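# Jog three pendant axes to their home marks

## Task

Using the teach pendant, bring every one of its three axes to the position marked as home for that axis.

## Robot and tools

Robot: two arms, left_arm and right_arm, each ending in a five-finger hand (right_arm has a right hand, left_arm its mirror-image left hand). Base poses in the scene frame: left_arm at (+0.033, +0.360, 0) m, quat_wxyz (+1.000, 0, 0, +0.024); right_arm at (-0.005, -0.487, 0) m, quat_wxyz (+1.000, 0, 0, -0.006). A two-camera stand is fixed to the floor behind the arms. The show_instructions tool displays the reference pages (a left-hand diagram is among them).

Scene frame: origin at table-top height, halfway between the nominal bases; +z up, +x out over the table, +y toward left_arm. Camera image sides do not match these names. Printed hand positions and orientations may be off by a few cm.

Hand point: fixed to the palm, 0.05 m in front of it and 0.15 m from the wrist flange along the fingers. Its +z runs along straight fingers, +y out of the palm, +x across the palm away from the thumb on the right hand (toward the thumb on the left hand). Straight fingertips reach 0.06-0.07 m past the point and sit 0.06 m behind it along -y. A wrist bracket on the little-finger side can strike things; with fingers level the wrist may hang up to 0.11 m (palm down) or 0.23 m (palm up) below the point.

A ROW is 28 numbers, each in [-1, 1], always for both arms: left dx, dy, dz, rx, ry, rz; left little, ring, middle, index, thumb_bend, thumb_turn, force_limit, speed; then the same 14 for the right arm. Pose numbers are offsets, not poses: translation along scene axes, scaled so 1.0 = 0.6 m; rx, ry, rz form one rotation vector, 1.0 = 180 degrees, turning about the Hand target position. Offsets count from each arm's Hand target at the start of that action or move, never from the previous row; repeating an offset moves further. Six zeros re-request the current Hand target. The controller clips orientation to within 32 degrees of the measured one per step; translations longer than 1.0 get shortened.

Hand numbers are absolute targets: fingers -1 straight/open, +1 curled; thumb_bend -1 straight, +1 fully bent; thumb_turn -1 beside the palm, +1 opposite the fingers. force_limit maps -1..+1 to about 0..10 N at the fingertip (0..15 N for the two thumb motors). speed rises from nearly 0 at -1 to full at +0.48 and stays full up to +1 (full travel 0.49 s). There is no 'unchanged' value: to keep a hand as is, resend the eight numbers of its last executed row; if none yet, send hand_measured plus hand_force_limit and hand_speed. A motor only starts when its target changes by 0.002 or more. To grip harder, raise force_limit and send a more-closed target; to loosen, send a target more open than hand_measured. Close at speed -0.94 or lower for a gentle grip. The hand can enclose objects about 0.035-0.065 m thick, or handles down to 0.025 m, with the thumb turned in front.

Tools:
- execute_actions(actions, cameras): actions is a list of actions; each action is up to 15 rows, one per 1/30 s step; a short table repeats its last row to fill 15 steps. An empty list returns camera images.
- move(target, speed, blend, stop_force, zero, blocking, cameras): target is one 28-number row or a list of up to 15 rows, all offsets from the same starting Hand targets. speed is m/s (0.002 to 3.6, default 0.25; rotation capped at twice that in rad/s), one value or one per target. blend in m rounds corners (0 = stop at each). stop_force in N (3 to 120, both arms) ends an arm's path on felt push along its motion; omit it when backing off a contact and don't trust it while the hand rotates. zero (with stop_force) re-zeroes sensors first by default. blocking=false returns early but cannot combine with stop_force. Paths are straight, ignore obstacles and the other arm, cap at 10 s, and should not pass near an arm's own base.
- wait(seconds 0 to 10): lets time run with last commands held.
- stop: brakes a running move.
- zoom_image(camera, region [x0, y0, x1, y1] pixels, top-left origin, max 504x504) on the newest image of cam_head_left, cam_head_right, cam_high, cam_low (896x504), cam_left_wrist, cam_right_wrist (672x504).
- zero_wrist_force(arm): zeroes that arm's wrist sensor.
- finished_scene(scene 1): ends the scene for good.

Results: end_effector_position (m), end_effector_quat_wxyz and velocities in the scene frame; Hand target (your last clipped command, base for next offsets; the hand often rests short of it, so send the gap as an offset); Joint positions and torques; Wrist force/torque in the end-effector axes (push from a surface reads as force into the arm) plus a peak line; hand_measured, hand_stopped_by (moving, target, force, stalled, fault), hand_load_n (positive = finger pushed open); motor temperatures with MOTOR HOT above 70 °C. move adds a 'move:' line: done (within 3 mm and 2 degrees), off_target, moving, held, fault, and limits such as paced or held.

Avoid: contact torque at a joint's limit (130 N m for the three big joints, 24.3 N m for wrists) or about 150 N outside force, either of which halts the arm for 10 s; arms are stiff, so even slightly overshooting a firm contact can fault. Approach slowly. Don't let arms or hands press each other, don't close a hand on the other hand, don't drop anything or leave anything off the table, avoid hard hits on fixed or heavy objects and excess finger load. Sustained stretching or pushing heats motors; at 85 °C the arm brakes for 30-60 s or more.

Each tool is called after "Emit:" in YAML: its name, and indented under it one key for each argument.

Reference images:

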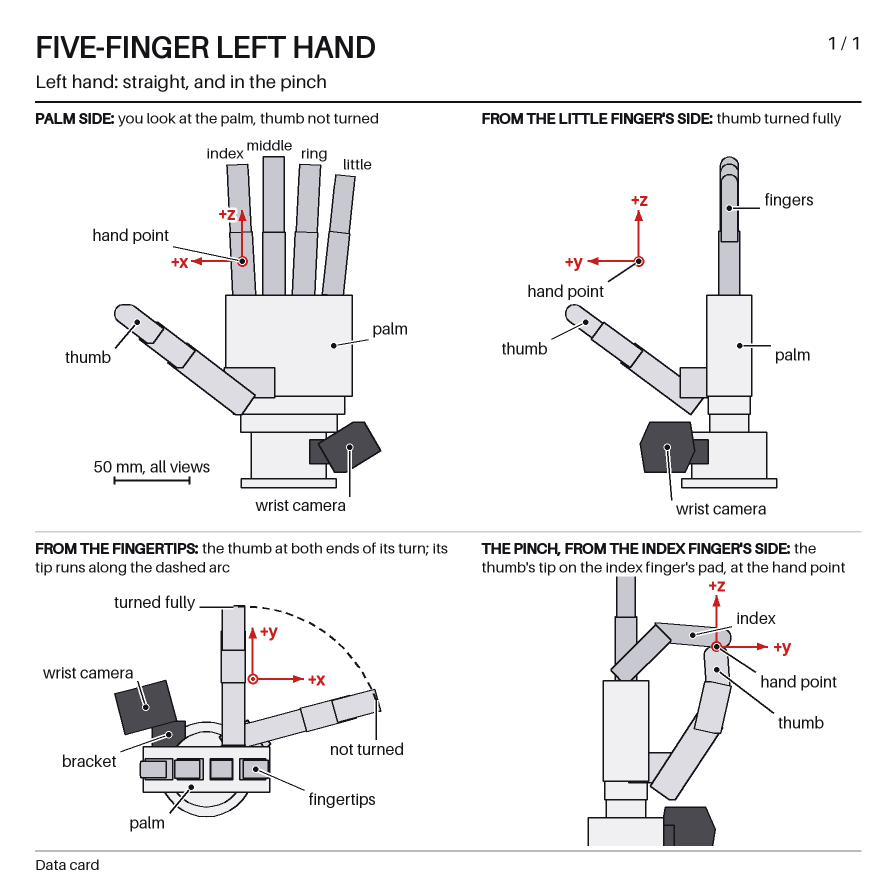

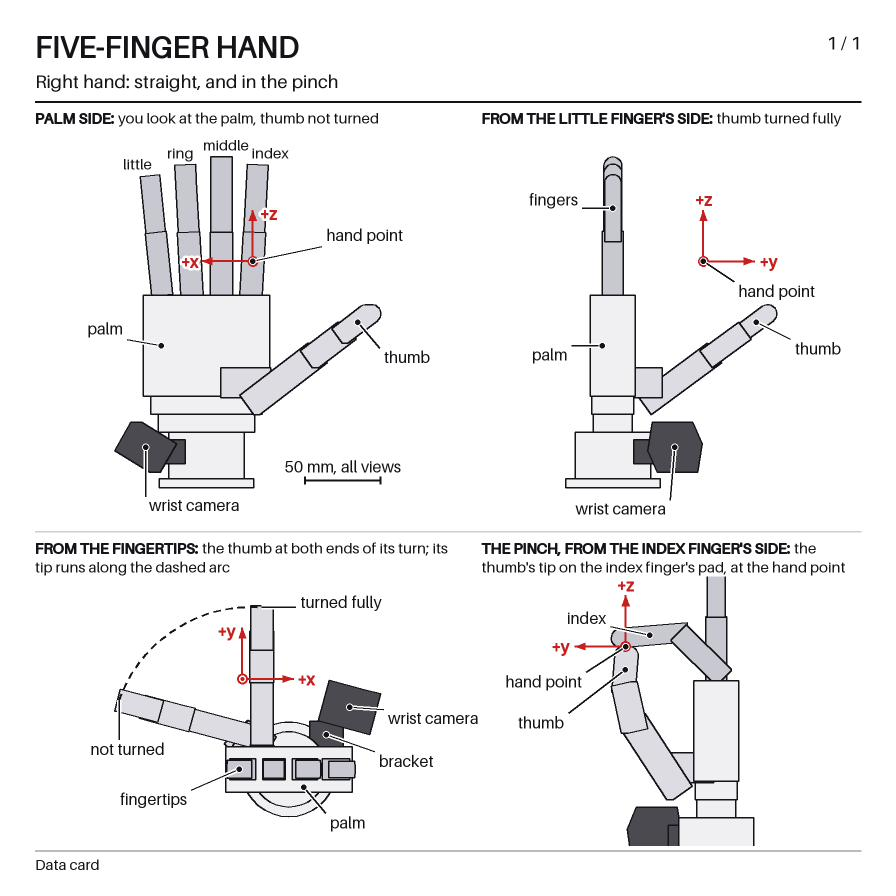

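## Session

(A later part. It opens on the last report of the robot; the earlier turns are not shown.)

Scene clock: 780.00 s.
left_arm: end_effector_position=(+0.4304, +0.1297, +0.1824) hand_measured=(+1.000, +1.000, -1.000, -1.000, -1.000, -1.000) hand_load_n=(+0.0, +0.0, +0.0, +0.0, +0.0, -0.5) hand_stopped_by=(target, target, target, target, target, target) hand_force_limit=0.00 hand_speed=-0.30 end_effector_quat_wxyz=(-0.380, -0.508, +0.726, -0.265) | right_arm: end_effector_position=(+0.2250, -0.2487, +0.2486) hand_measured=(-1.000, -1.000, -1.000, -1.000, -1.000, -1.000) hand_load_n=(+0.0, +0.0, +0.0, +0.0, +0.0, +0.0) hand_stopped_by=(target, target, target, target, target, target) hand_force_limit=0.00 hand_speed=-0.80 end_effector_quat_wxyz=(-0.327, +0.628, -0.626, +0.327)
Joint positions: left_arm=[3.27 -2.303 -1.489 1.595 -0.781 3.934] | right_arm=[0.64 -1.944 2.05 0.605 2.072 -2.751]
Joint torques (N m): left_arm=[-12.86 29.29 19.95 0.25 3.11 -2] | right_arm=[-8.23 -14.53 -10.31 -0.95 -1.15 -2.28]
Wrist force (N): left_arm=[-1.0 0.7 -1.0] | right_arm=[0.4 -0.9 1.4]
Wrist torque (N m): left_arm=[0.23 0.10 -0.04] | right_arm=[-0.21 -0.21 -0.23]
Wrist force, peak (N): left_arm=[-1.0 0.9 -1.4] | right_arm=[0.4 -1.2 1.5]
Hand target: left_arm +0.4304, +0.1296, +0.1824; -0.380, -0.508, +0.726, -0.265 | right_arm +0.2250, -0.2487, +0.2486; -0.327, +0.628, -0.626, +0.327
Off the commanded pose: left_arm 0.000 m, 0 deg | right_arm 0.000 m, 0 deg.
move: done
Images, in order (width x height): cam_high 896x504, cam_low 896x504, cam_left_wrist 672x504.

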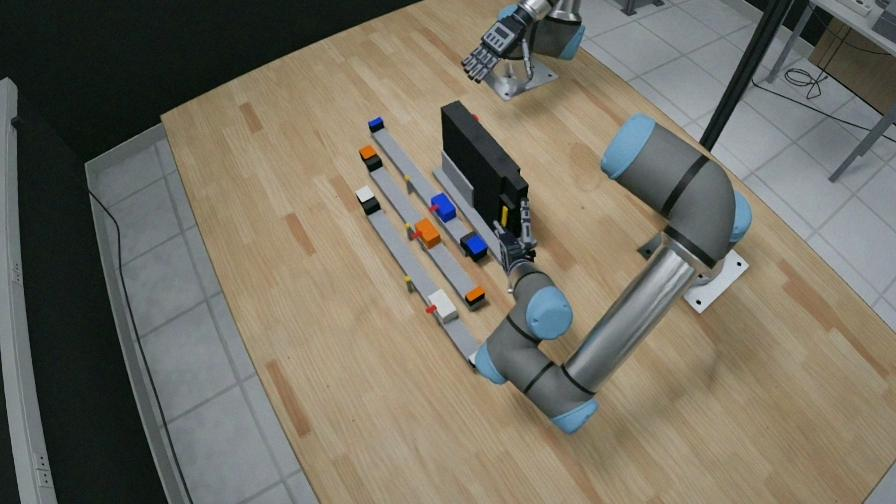

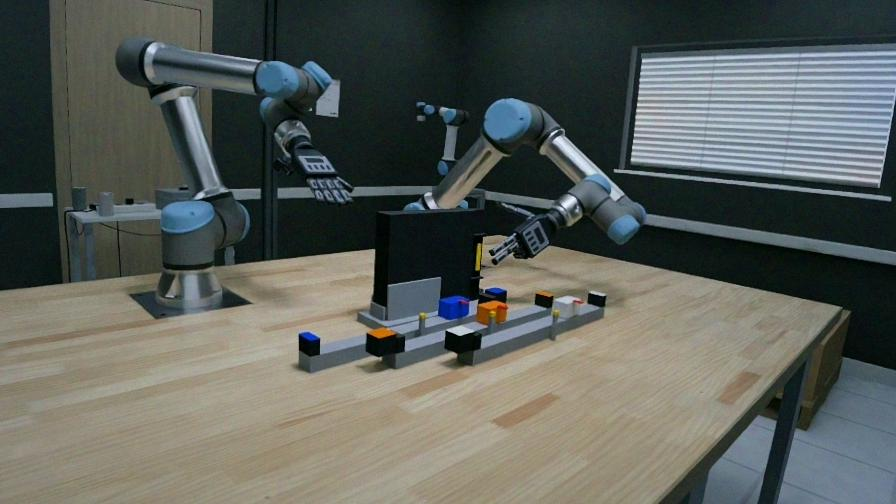

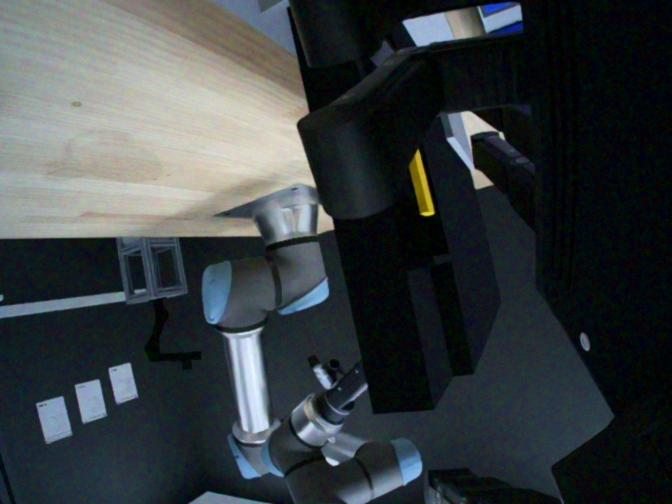

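Emit:
move:
  target: [0,-0.0167,-0.0133,0,0,0,1,1,-1,-1,-1,-1,0,-0.3,0,0,0,0,0,0,-1,-1,-1,-1,-1,-1,0,-0.8]
  cameras: []
  speed: 0.06

Emit:
move:
  target: [-0.0667,0,0,0,0,0,1,1,-1,-1,-1,-1,0,-0.3,0,0,0,0,0,0,-1,-1,-1,-1,-1,-1,0,-0.8]
  cameras: ["all"]
  speed: 0.01
  stop_force: 3

Emit:
zoom_image:
  camera: "cam_high"
  region: [485, 160, 555, 250]

Emit:
zoom_image:
  camera: "cam_low"
  region: [440, 210, 540, 300]

Emit:
zoom_image:
  camera: "cam_right_wrist"
  region: [140, 100, 400, 340]

Scene clock: 795.63 s.
left_arm: end_effector_position=(+0.4304, +0.1197, +0.1745) hand_measured=(+1.000, +1.000, -1.000, -1.000, -1.000, -1.000) hand_load_n=(+0.0, +0.0, +0.0, +0.0, +0.0, +0.0) hand_stopped_by=(target, target, target, target, target, target) hand_force_limit=0.00 hand_speed=-0.30 end_effector_quat_wxyz=(-0.380, -0.508, +0.726, -0.265) | right_arm: end_effector_position=(+0.2250, -0.2487, +0.2486) hand_measured=(-1.000, -1.000, -1.000, -1.000, -1.000, -1.000) hand_load_n=(+0.0, -0.5, +0.0, -0.5, +0.0, -0.5) hand_stopped_by=(target, target, target, target, target, target) hand_force_limit=0.00 hand_speed=-0.80 end_effector_quat_wxyz=(-0.327, +0.628, -0.626, +0.327)
Joint positions: left_arm=[3.25 -2.315 -1.485 1.62 -0.77 3.911] | right_arm=[0.64 -1.944 2.05 0.605 2.072 -2.751]
Joint torques (N m): left_arm=[-12.77 29.8 20.36 0.31 2.94 -1.91] | right_arm=[-8.46 -13.8 -10.27 -0.91 -1.05 -2.37]
Wrist force (N): left_arm=[-0.8 0.9 -1.2] | right_arm=[0.3 -1.0 1.4]
Wrist torque (N m): left_arm=[0.27 0.06 -0.05] | right_arm=[-0.22 -0.19 -0.24]
Wrist force, peak (N): left_arm=[-0.9 0.8 -1.5] | right_arm=[0.5 -1.1 1.5]
Hand target: left_arm +0.4304, +0.1196, +0.1744; -0.380, -0.508, +0.726, -0.265 | right_arm +0.2250, -0.2487, +0.2486; -0.327, +0.628, -0.626, +0.327
Off the commanded pose: left_arm 0.000 m, 0 deg | right_arm 0.000 m, 0 deg.
move: done
No camera images: "cameras" was empty.

Scene clock: 799.57 s.
left_arm: end_effector_position=(+0.4014, +0.1196, +0.1744) hand_measured=(+1.000, +1.000, -1.000, -1.000, -1.000, -1.000) hand_load_n=(+0.0, +0.0, +0.0, +0.5, -0.5, +0.0) hand_stopped_by=(target, target, target, target, target, target) hand_force_limit=0.00 hand_speed=-0.30 end_effector_quat_wxyz=(-0.380, -0.508, +0.726, -0.265) | right_arm: end_effector_position=(+0.2250, -0.2487, +0.2486) hand_measured=(-1.000, -1.000, -1.000, -1.000, -1.000, -1.000) hand_load_n=(+0.0, +0.0, +0.0, +0.0, +0.0, +0.0) hand_stopped_by=(target, target, target, target, target, target) hand_force_limit=0.00 hand_speed=-0.80 end_effector_quat_wxyz=(-0.327, +0.628, -0.626, +0.327)
Joint positions: left_arm=[3.259 -2.261 -1.591 1.665 -0.775 3.922] | right_arm=[0.64 -1.944 2.05 0.605 2.072 -2.751]
Joint torques (N m): left_arm=[-9.49 29.23 17.84 -5.18 2.39 -1.08] | right_arm=[-8.72 -13.52 -10.1 -0.83 -1 -2.28]
Wrist force (N): left_arm=[-0.9 -2.1 -2.1] | right_arm=[0.4 -0.9 1.2]
Wrist torque (N m): left_arm=[0.37 0.05 -0.23] | right_arm=[-0.20 -0.21 -0.23]
Wrist force, peak (N): left_arm=[-1.6 -2.1 -2.9] | right_arm=[0.4 -1.1 1.6]
Hand target: left_arm +0.4014, +0.1196, +0.1744; -0.380, -0.508, +0.726, -0.265 (not the last commanded pose) | right_arm +0.2250, -0.2487, +0.2486; -0.327, +0.628, -0.626, +0.327
Off the commanded pose: left_arm 0.011 m, 0 deg | right_arm 0.000 m, 0 deg.
move: contact (left_arm)

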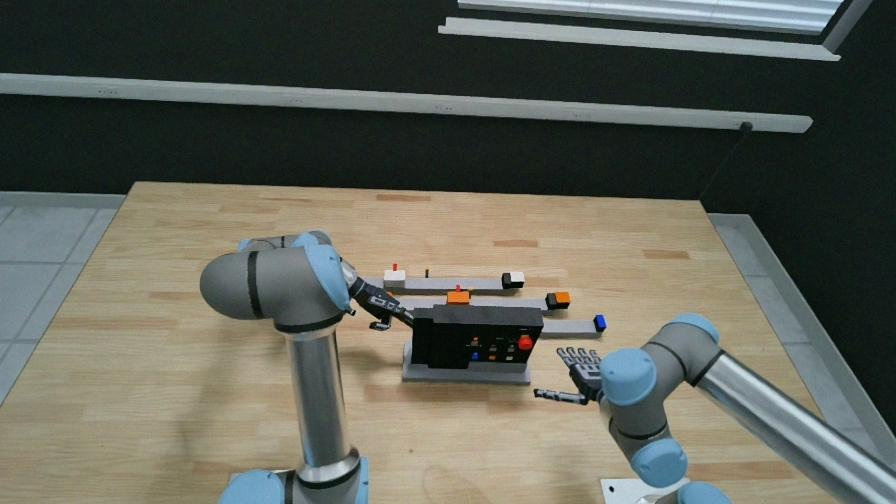

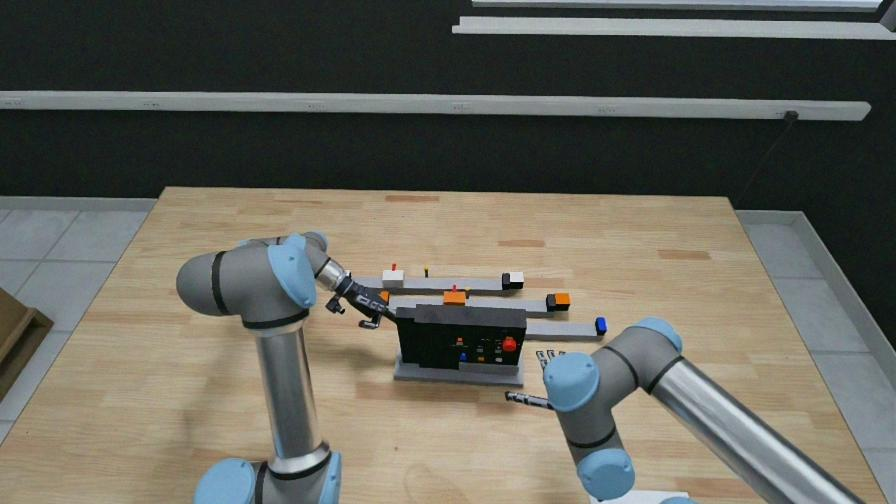

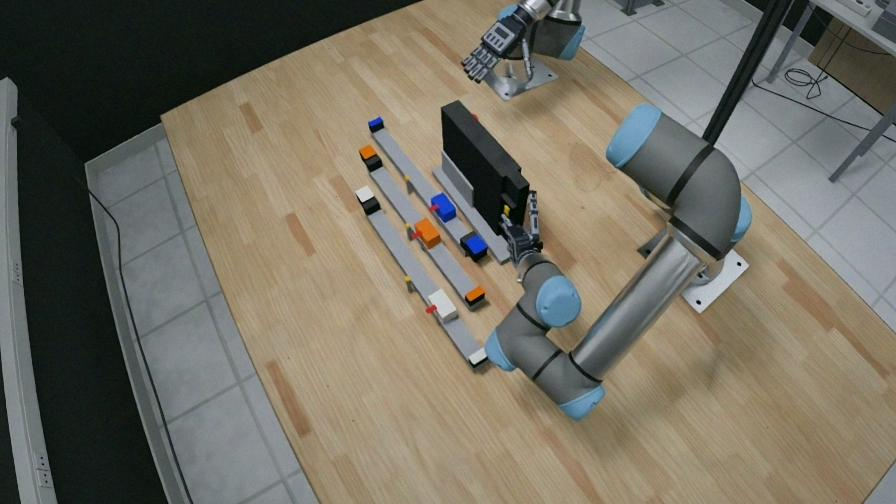

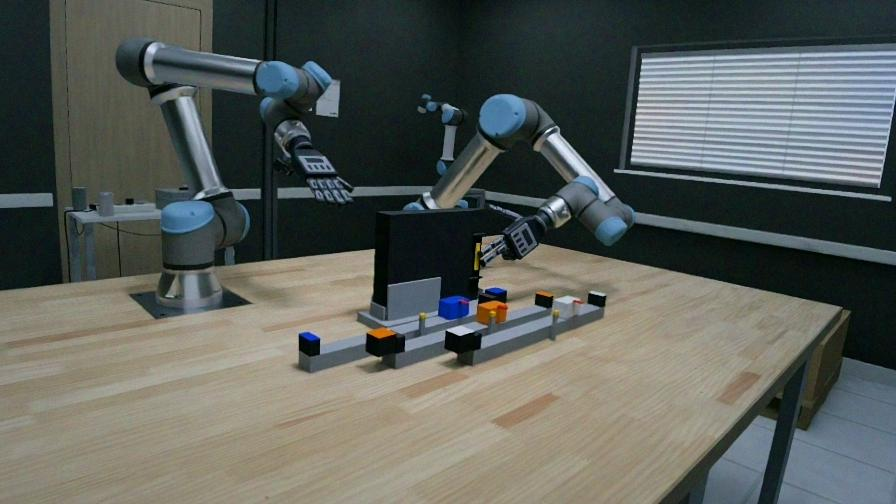

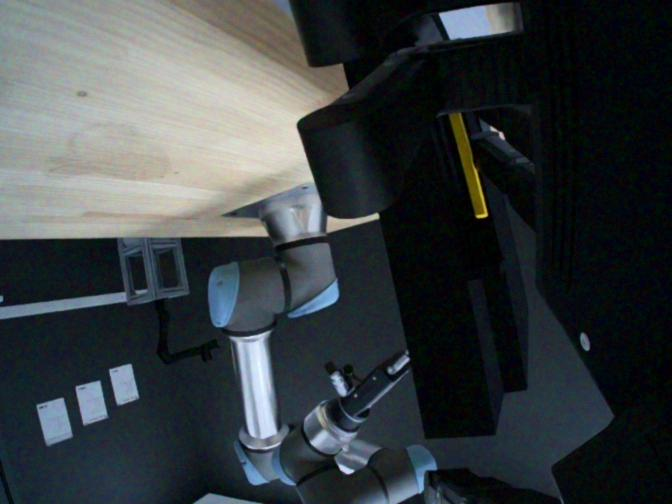

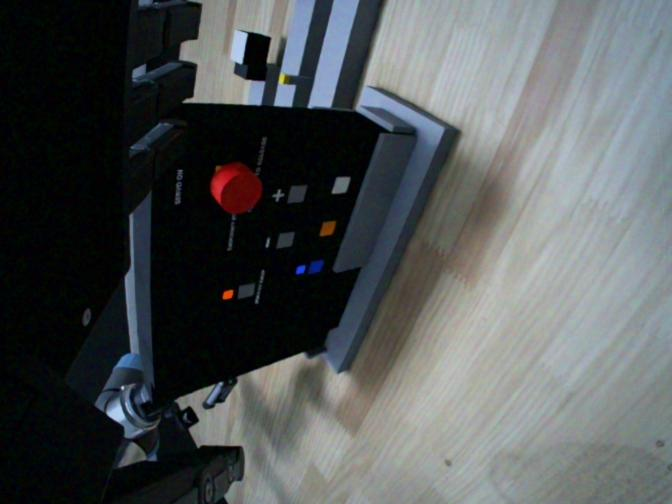

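Scaled by 5.600 from the camera's 896x504 image, which has a finer 1280x720 frame.

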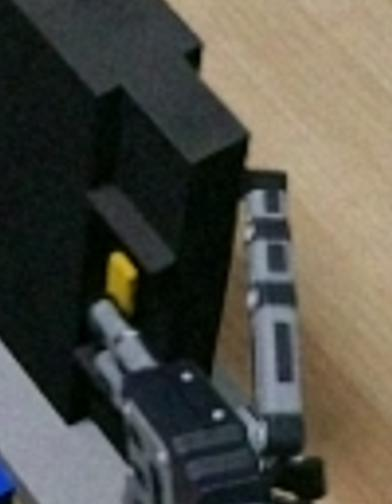

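Scaled by 5.040 from the camera's 896x504 image, which has a finer 1280x720 frame.

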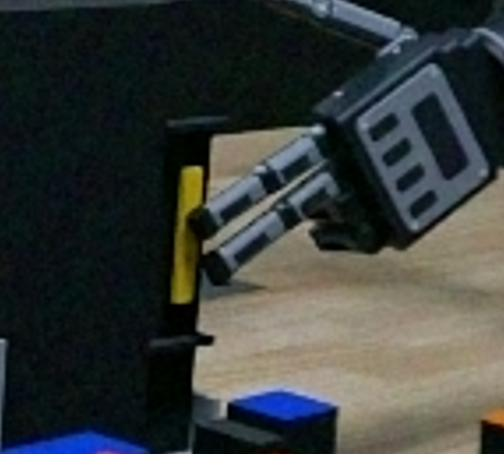

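Scaled by 1.938 from the camera's 672x504 image, which has a finer 960x720 frame.

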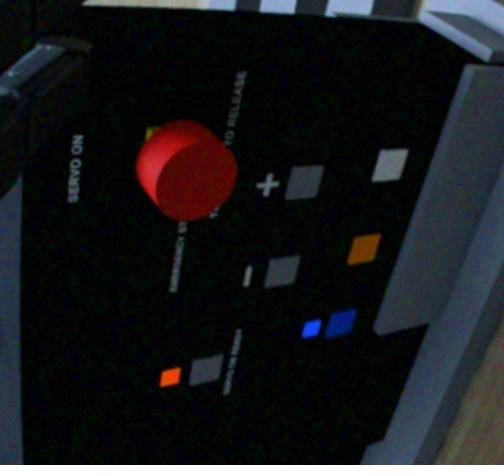

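Emit:
move:
  target: [-0.0033,0,0,0,0,0,1,1,-1,-1,-1,-1,0,-0.3,0,0,0,0,0,0,-1,-1,-1,-1,-1,-1,0,-0.8]
  cameras: ["cam_right_wrist"]
  speed: 0.01

Emit:
move:
  target: [-0.0033,0,0,0,0,0,1,1,-1,-1,-1,-1,0,-0.3,0,0,0,0,0,0,-1,-1,-1,-1,-1,-1,0,-0.8]
  cameras: ["cam_right_wrist"]
  speed: 0.01

Scene clock: 810.13 s.
left_arm: end_effector_position=(+0.3995, +0.1196, +0.1744) hand_measured=(+1.000, +1.000, -1.000, -1.000, -1.000, -1.000) hand_load_n=(+0.0, +0.0, +0.0, +0.5, +0.0, +0.0) hand_stopped_by=(target, target, target, target, target, target) hand_force_limit=0.00 hand_speed=-0.30 end_effector_quat_wxyz=(-0.380, -0.508, +0.726, -0.265) | right_arm: end_effector_position=(+0.2250, -0.2487, +0.2486) hand_measured=(-1.000, -1.000, -1.000, -1.000, -1.000, -1.000) hand_load_n=(+0.0, +0.0, +0.0, +0.0, +0.0, +0.0) hand_stopped_by=(target, target, target, target, target, target) hand_force_limit=0.00 hand_speed=-0.80 end_effector_quat_wxyz=(-0.327, +0.628, -0.626, +0.327)
Joint positions: left_arm=[3.26 -2.258 -1.598 1.668 -0.776 3.923] | right_arm=[0.64 -1.944 2.05 0.605 2.072 -2.751]
Joint torques (N m): left_arm=[12.43 46.21 2.98 -0.25 -1.67 1.94] | right_arm=[-8.16 -13.97 -10.13 -1.05 -0.96 -2.26]
Wrist force (N): left_arm=[-2.2 -2.9 -2.4] | right_arm=[0.4 -0.9 1.5]
Wrist torque (N m): left_arm=[0.46 0.01 -0.29] | right_arm=[-0.22 -0.20 -0.23]
Wrist force, peak (N): left_arm=[-2.0 -2.9 -2.8] | right_arm=[0.2 -1.1 1.7]
Hand target: left_arm +0.3994, +0.1196, +0.1744; -0.380, -0.508, +0.726, -0.265 | right_arm +0.2250, -0.2487, +0.2486; -0.327, +0.628, -0.626, +0.327
Off the commanded pose: left_arm 0.000 m, 0 deg | right_arm 0.000 m, 0 deg.
move: done
Images, in order (width x height): cam_right_wrist 672x504.

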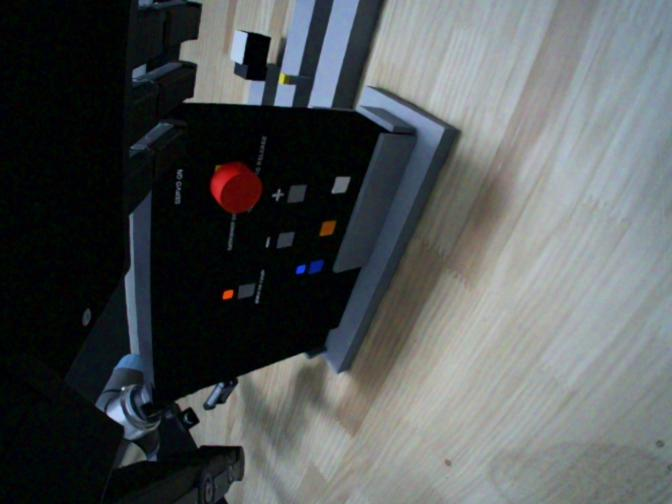

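Scene clock: 810.83 s.
left_arm: end_effector_position=(+0.3976, +0.1196, +0.1744) hand_measured=(+1.000, +1.000, -1.000, -1.000, -1.000, -1.000) hand_load_n=(+0.0, +0.0, +0.0, +2.5, +0.0, +0.0) hand_stopped_by=(target, target, target, target, target, target) hand_force_limit=0.00 hand_speed=-0.30 end_effector_quat_wxyz=(-0.380, -0.508, +0.726, -0.265) | right_arm: end_effector_position=(+0.2250, -0.2487, +0.2486) hand_measured=(-1.000, -1.000, -1.000, -1.000, -1.000, -1.000) hand_load_n=(+0.0, +0.0, +0.0, +0.0, +0.0, +0.0) hand_stopped_by=(target, target, target, target, target, target) hand_force_limit=0.00 hand_speed=-0.80 end_effector_quat_wxyz=(-0.327, +0.628, -0.626, +0.327)
Joint positions: left_arm=[3.261 -2.254 -1.605 1.671 -0.776 3.923] | right_arm=[0.64 -1.944 2.05 0.605 2.072 -2.751]
Joint torques (N m): left_arm=[6.84 47.34 0.52 -0.76 -2.79 2.2] | right_arm=[-8.39 -13.77 -10.52 -0.94 -0.92 -2.2]
Wrist force (N): left_arm=[-3.9 -11.8 -6.4] | right_arm=[0.4 -1.2 1.4]
Wrist torque (N m): left_arm=[1.00 -0.06 -0.44] | right_arm=[-0.25 -0.21 -0.24]
Wrist force, peak (N): left_arm=[-3.9 -11.8 -6.4] | right_arm=[0.4 -1.2 1.4]
Hand target: left_arm +0.3975, +0.1196, +0.1744; -0.380, -0.508, +0.726, -0.265 | right_arm +0.2250, -0.2487, +0.2486; -0.327, +0.628, -0.626, +0.327
Off the commanded pose: left_arm 0.000 m, 0 deg | right_arm 0.000 m, 0 deg.
move: done
Images, in order (width x height): cam_right_wrist 672x504.

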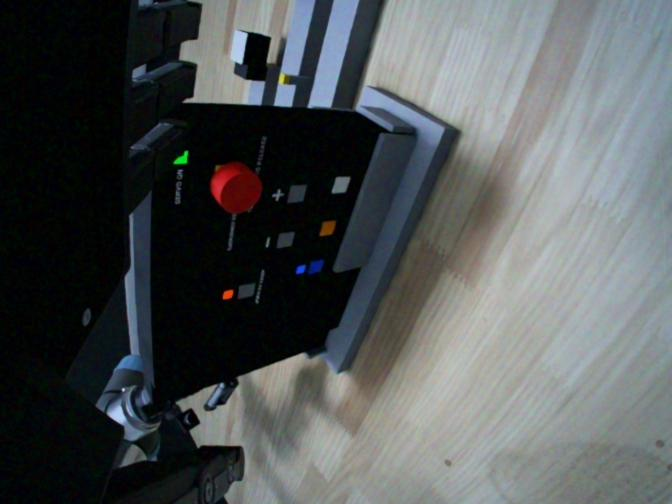

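Emit:
move:
  target:
    - [0,0,0,0,0,0,1,1,-1,-1,-1,-1,0,-0.3,-0.025,0.2337,-0.2018,0,0,0,-1,-1,-1,-1,-1,-1,0,-0.8]
    - [0,0,0,0,0,0,1,1,-1,-1,-1,-1,0,-0.3,0.055,0.2337,-0.2018,0,0,0,-1,-1,-1,-1,-1,-1,0,-0.8]
  blend: 0.005
  cameras: ["cam_right_wrist","cam_head_left"]
  speed: 0.2

Emit:
zoom_image:
  camera: "cam_right_wrist"
  region: [120, 0, 320, 150]

Emit:
zoom_image:
  camera: "cam_head_left"
  region: [455, 310, 545, 378]

Scene clock: 861.70 s.
left_arm: end_effector_position=(+0.3975, +0.1196, +0.1744) hand_measured=(+1.000, +1.000, -1.000, -1.000, -1.000, -1.000) hand_load_n=(+0.0, +0.0, +0.0, +2.5, +0.0, +0.0) hand_stopped_by=(target, target, target, target, target, target) hand_force_limit=0.00 hand_speed=-0.30 end_effector_quat_wxyz=(-0.380, -0.508, +0.726, -0.265) | right_arm: end_effector_position=(+0.2579, -0.1085, +0.1276) hand_measured=(-1.000, -1.000, -1.000, -1.000, -1.000, -1.000) hand_load_n=(+0.0, +0.0, +0.0, +0.0, +0.0, +0.0) hand_stopped_by=(target, target, target, target, target, target) hand_force_limit=0.00 hand_speed=-0.80 end_effector_quat_wxyz=(-0.327, +0.628, -0.626, +0.327)
Joint positions: left_arm=[3.261 -2.254 -1.605 1.671 -0.776 3.923] | right_arm=[0.944 -1.403 1.928 0.338 2.289 -2.488]
Joint torques (N m): left_arm=[1.33 46.4 1.1 -0.92 -3.19 2.11] | right_arm=[-8.08 -13.21 -22.66 -1.05 -1.18 -2.34]
Wrist force (N): left_arm=[-4.2 -12.3 -6.4] | right_arm=[0.9 -0.5 1.3]
Wrist torque (N m): left_arm=[1.06 -0.10 -0.44] | right_arm=[-0.16 -0.28 -0.19]
Wrist force, peak (N): left_arm=[-4.0 -12.7 -7.1] | right_arm=[0.7 -1.6 2.1]
Hand target: left_arm +0.3975, +0.1196, +0.1744; -0.380, -0.508, +0.726, -0.265 | right_arm +0.2580, -0.1085, +0.1275; -0.327, +0.628, -0.626, +0.327
Off the commanded pose: left_arm 0.000 m, 0 deg | right_arm 0.000 m, 0 deg.
move: done
Images, in order (width x height): cam_head_left 896x504, cam_right_wrist 672x504.

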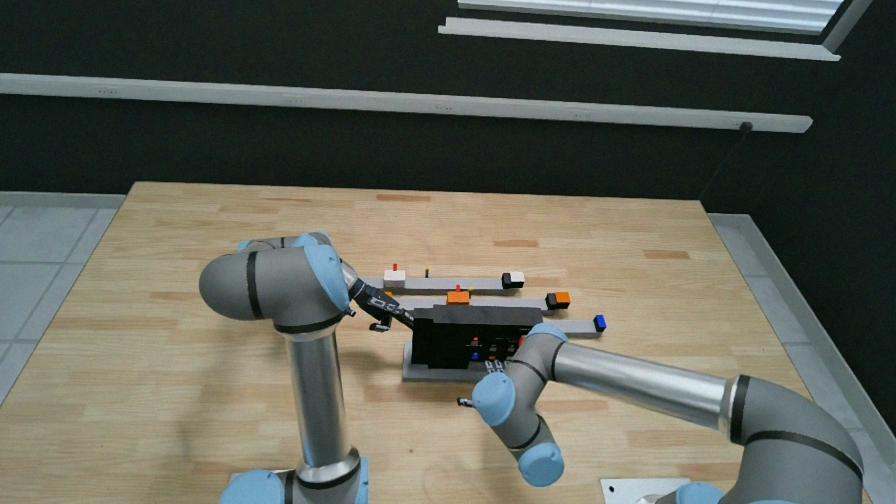

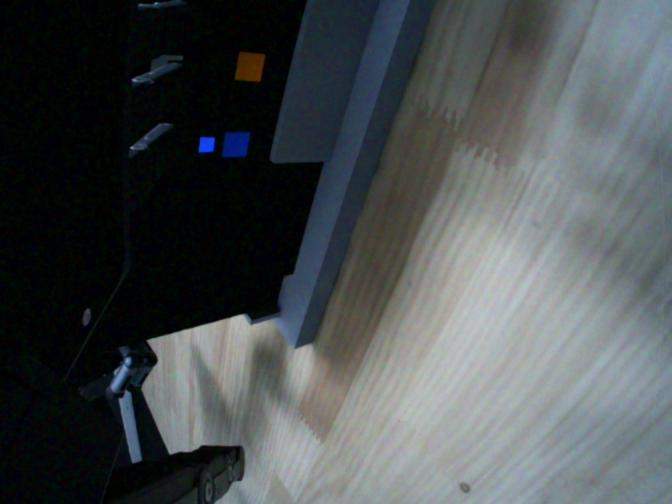

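Scaled by 2.520 from the camera's 672x504 image, which has a finer 960x720 frame.

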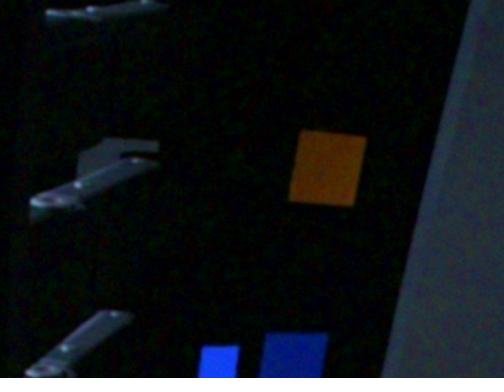

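Scaled by 5.600 from the camera's 896x504 image, which has a finer 1280x720 frame.

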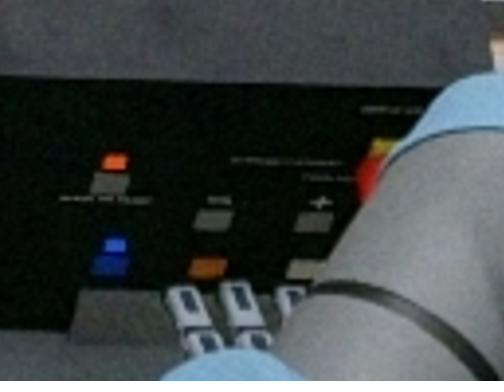

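Emit:
move:
  target: [0,0,0,0,0,0,1,1,-1,-1,-1,-1,0,-0.3,0.028,0.005,-0.0075,0,0,0,-1,-1,-1,-1,-1,-1,0,-0.8]
  cameras: ["cam_right_wrist"]
  speed: 0.06

Emit:
zoom_image:
  camera: "cam_right_wrist"
  region: [120, 0, 320, 150]

Emit:
move:
  target: [0,0,0,0,0,0,1,1,-1,-1,-1,-1,0,-0.3,0.05,0,0,0,0,0,-1,-1,-1,-1,-1,-1,0,-0.8]
  cameras: ["cam_right_wrist","cam_high","cam_low"]
  speed: 0.012
  stop_force: 4

Emit:
move:
  target: [0,0,0,0,0,0,1,1,-1,-1,-1,-1,0,-0.3,-0.03,0,0,0,0,0,-1,-1,-1,-1,-1,-1,0,-0.8]
  cameras: ["cam_right_wrist","cam_high","cam_low","cam_head_left"]
  speed: 0.1

Emit:
zoom_image:
  camera: "cam_high"
  region: [350, 110, 550, 290]

Emit:
zoom_image:
  camera: "cam_low"
  region: [390, 260, 630, 380]

Scene clock: 877.00 s.
left_arm: end_effector_position=(+0.3975, +0.1196, +0.1744) hand_measured=(+1.000, +1.000, -1.000, -1.000, -1.000, -1.000) hand_load_n=(+0.0, +0.0, +0.0, +2.5, +0.0, +0.0) hand_stopped_by=(target, target, target, target, target, target) hand_force_limit=0.00 hand_speed=-0.30 end_effector_quat_wxyz=(-0.380, -0.508, +0.726, -0.265) | right_arm: end_effector_position=(+0.2747, -0.1055, +0.1231) hand_measured=(-1.000, -1.000, -1.000, -1.000, -1.000, -1.000) hand_load_n=(-0.5, +0.0, +0.0, +0.0, +0.0, +0.0) hand_stopped_by=(target, target, target, target, target, target) hand_force_limit=0.00 hand_speed=-0.80 end_effector_quat_wxyz=(-0.327, +0.628, -0.626, +0.327)
Joint positions: left_arm=[3.261 -2.254 -1.605 1.671 -0.776 3.923] | right_arm=[0.91 -1.385 1.915 0.312 2.267 -2.522]
Joint torques (N m): left_arm=[-4.37 47.91 0.57 -0.89 -3.01 2.11] | right_arm=[-8.32 -13.96 -22.94 -0.99 -1.01 -2.21]
Wrist force (N): left_arm=[-4.0 -12.4 -6.8] | right_arm=[0.7 -0.8 1.5]
Wrist torque (N m): left_arm=[1.08 -0.08 -0.45] | right_arm=[-0.21 -0.26 -0.19]
Wrist force, peak (N): left_arm=[-4.0 -12.6 -7.2] | right_arm=[0.6 -0.9 1.6]
Hand target: left_arm +0.3975, +0.1196, +0.1744; -0.380, -0.508, +0.726, -0.265 | right_arm +0.2748, -0.1055, +0.1230; -0.327, +0.628, -0.626, +0.327
Off the commanded pose: left_arm 0.000 m, 0 deg | right_arm 0.000 m, 0 deg.
move: done
Images, in order (width x height): cam_right_wrist 672x504.

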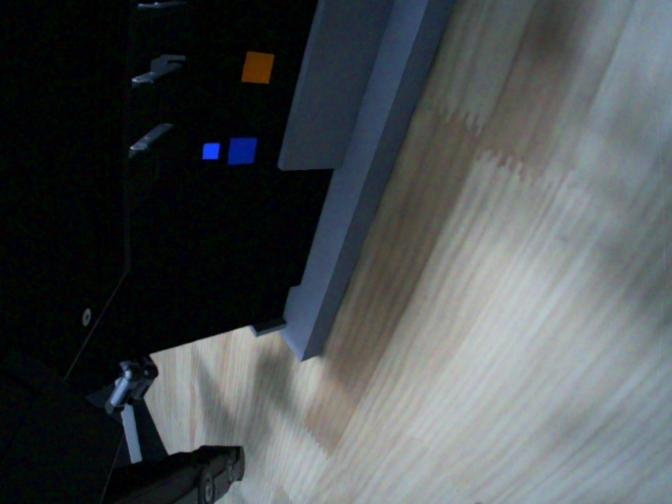

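Scaled by 2.520 from the camera's 672x504 image, which has a finer 960x720 frame.

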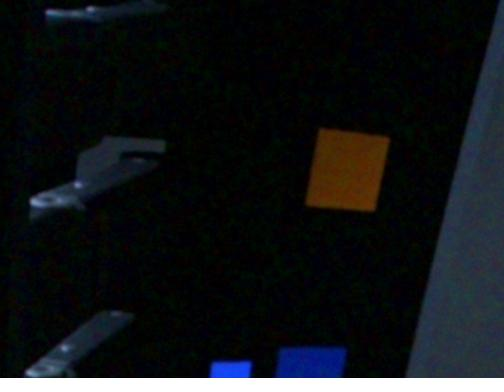

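Scene clock: 879.17 s.
left_arm: end_effector_position=(+0.3975, +0.1196, +0.1744) hand_measured=(+1.000, +1.000, -1.000, -1.000, -1.000, -1.000) hand_load_n=(+0.0, +0.0, +0.0, +2.5, +0.0, -0.5) hand_stopped_by=(target, target, target, target, target, target) hand_force_limit=0.00 hand_speed=-0.30 end_effector_quat_wxyz=(-0.380, -0.508, +0.726, -0.265) | right_arm: end_effector_position=(+0.2873, -0.1055, +0.1230) hand_measured=(-1.000, -1.000, -1.000, -1.000, -1.000, -1.000) hand_load_n=(+0.0, +0.0, -2.0, +0.0, +0.0, +0.0) hand_stopped_by=(target, target, target, target, target, target) hand_force_limit=0.00 hand_speed=-0.80 end_effector_quat_wxyz=(-0.327, +0.628, -0.626, +0.327)
Joint positions: left_arm=[3.261 -2.254 -1.605 1.671 -0.776 3.923] | right_arm=[0.882 -1.38 1.905 0.299 2.247 -2.549]
Joint torques (N m): left_arm=[-6.61 46.6 0.66 -2.12 -2.89 2.12] | right_arm=[6.85 -33.78 -8.55 2.22 2.73 2.56]
Wrist force (N): left_arm=[-4.6 -12.8 -7.0] | right_arm=[0.7 0.6 -1.9]
Wrist torque (N m): left_arm=[1.09 -0.10 -0.48] | right_arm=[-0.08 -0.11 -0.21]
Wrist force, peak (N): left_arm=[-4.7 -13.0 -6.9] | right_arm=[0.8 2.4 -7.3]
Hand target: left_arm +0.3975, +0.1196, +0.1744; -0.380, -0.508, +0.726, -0.265 | right_arm +0.2873, -0.1055, +0.1231; -0.327, +0.628, -0.626, +0.327 (not the last commanded pose)
Off the commanded pose: left_arm 0.000 m, 0 deg | right_arm 0.017 m, 0 deg.
move: contact (right_arm)
Images, in order (width x height): cam_high 896x504, cam_low 896x504, cam_right_wrist 672x504.

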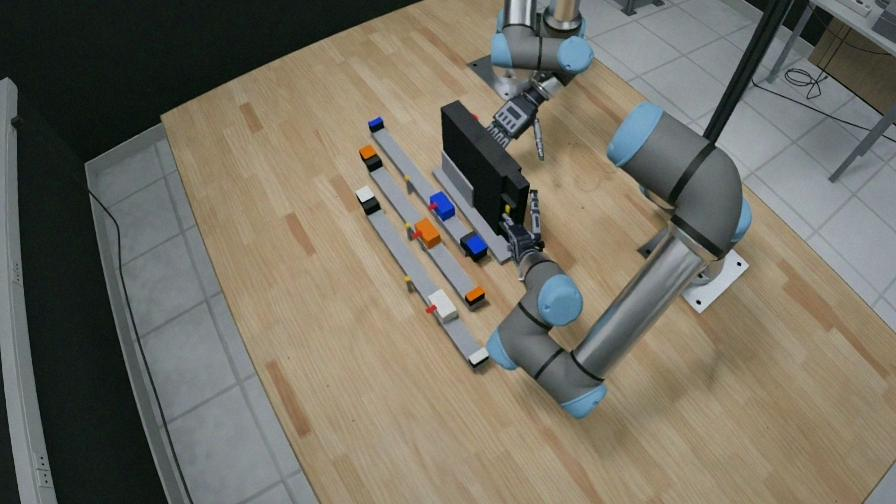

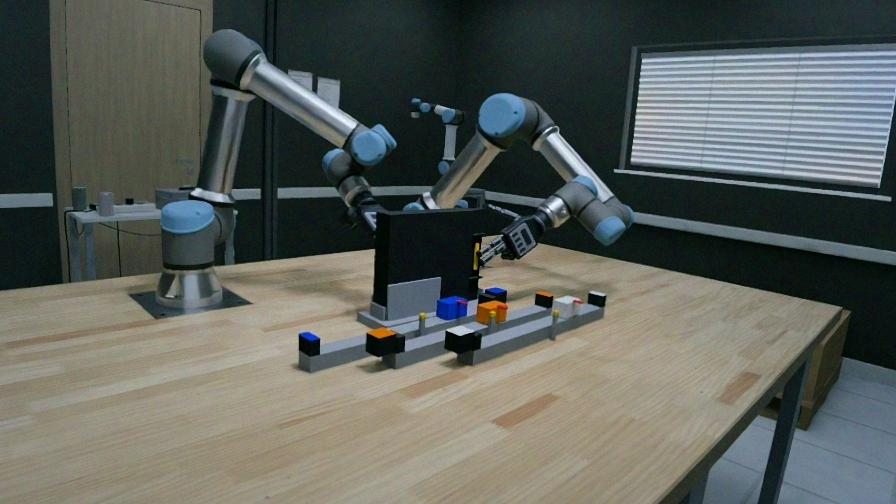

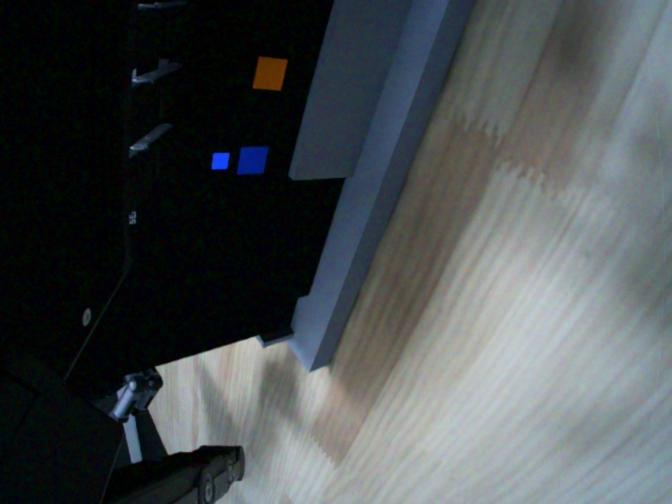

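Scene clock: 880.03 s.
left_arm: end_effector_position=(+0.3975, +0.1196, +0.1744) hand_measured=(+1.000, +1.000, -1.000, -1.000, -1.000, -1.000) hand_load_n=(+0.0, +0.0, +0.0, +2.5, +0.0, +0.0) hand_stopped_by=(target, target, target, target, target, target) hand_force_limit=0.00 hand_speed=-0.30 end_effector_quat_wxyz=(-0.380, -0.508, +0.726, -0.265) | right_arm: end_effector_position=(+0.2695, -0.1055, +0.1230) hand_measured=(-1.000, -1.000, -1.000, -1.000, -1.000, -1.000) hand_load_n=(+0.0, +0.0, +0.0, +0.0, +0.0, +0.0) hand_stopped_by=(target, target, target, target, target, target) hand_force_limit=0.00 hand_speed=-0.80 end_effector_quat_wxyz=(-0.327, +0.628, -0.626, +0.327)
Joint positions: left_arm=[3.261 -2.254 -1.605 1.671 -0.776 3.923] | right_arm=[0.922 -1.387 1.919 0.317 2.274 -2.51]
Joint torques (N m): left_arm=[-8.54 44.42 1.12 -2.86 -2.63 2.04] | right_arm=[7.38 -33.38 -7.67 2.85 2.64 2.43]
Wrist force (N): left_arm=[-3.2 -12.2 -7.0] | right_arm=[0.5 -0.9 1.5]
Wrist torque (N m): left_arm=[1.05 -0.03 -0.41] | right_arm=[-0.21 -0.23 -0.31]
Wrist force, peak (N): left_arm=[-4.5 -12.9 -7.0] | right_arm=[0.7 1.2 -2.0]
Hand target: left_arm +0.3975, +0.1196, +0.1744; -0.380, -0.508, +0.726, -0.265 | right_arm +0.2693, -0.1055, +0.1231; -0.327, +0.628, -0.626, +0.327
Off the commanded pose: left_arm 0.000 m, 0 deg | right_arm 0.000 m, 0 deg.
move: done
Images, in order (width x height): cam_head_left 896x504, cam_high 896x504, cam_low 896x504, cam_right_wrist 672x504.

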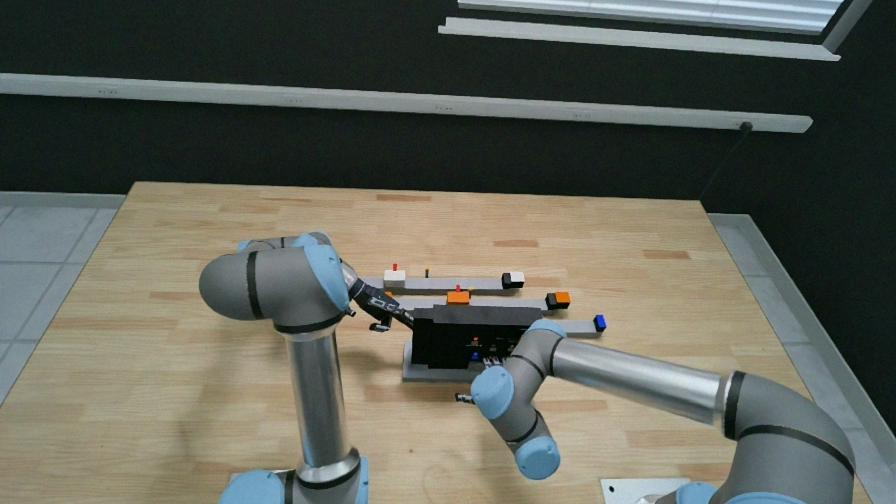

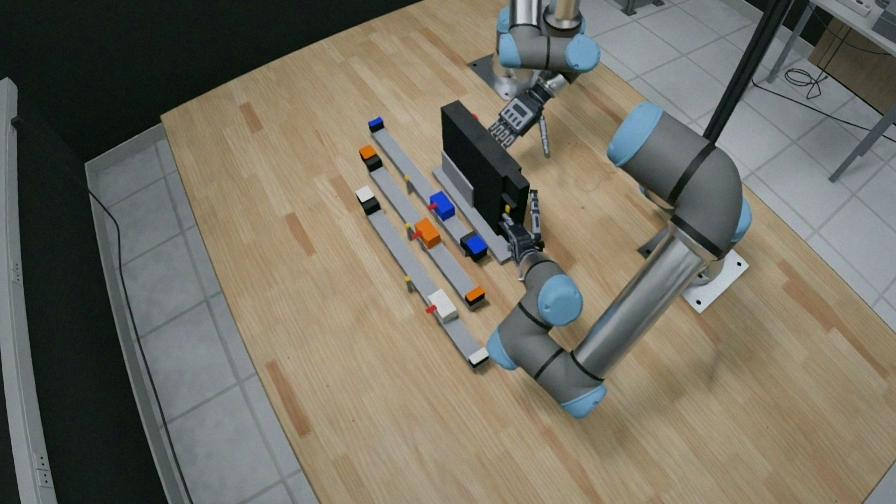

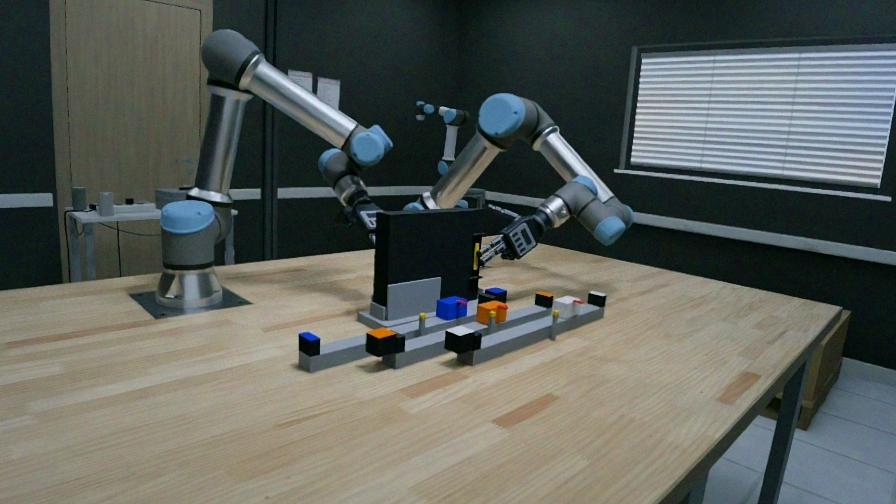

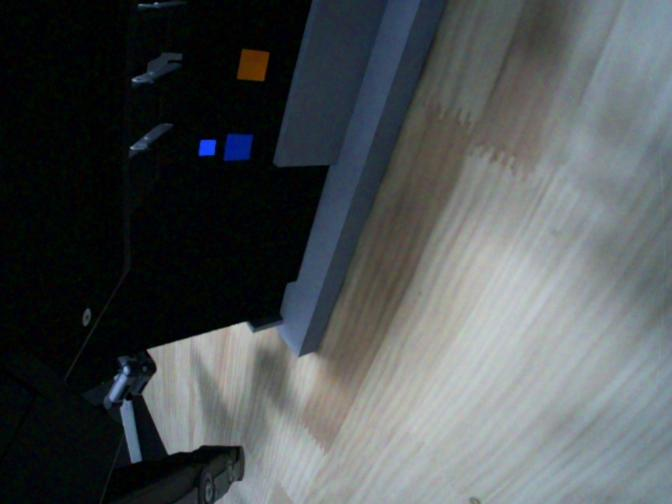

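Scaled by 2.520 from the camera's 896x504 image, which has a finer 1280x720 frame.

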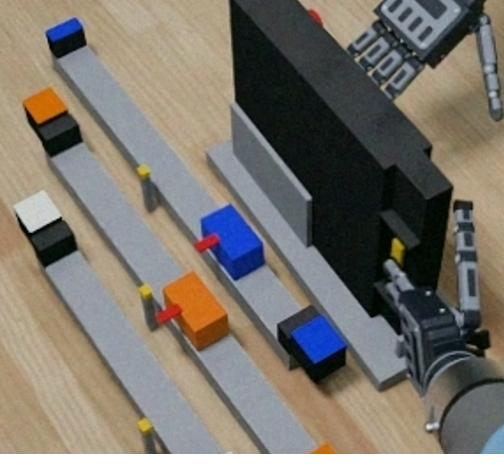

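Scaled by 2.100 from the camera's 896x504 image, which has a finer 1280x720 frame.

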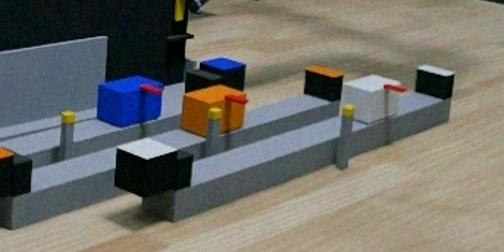

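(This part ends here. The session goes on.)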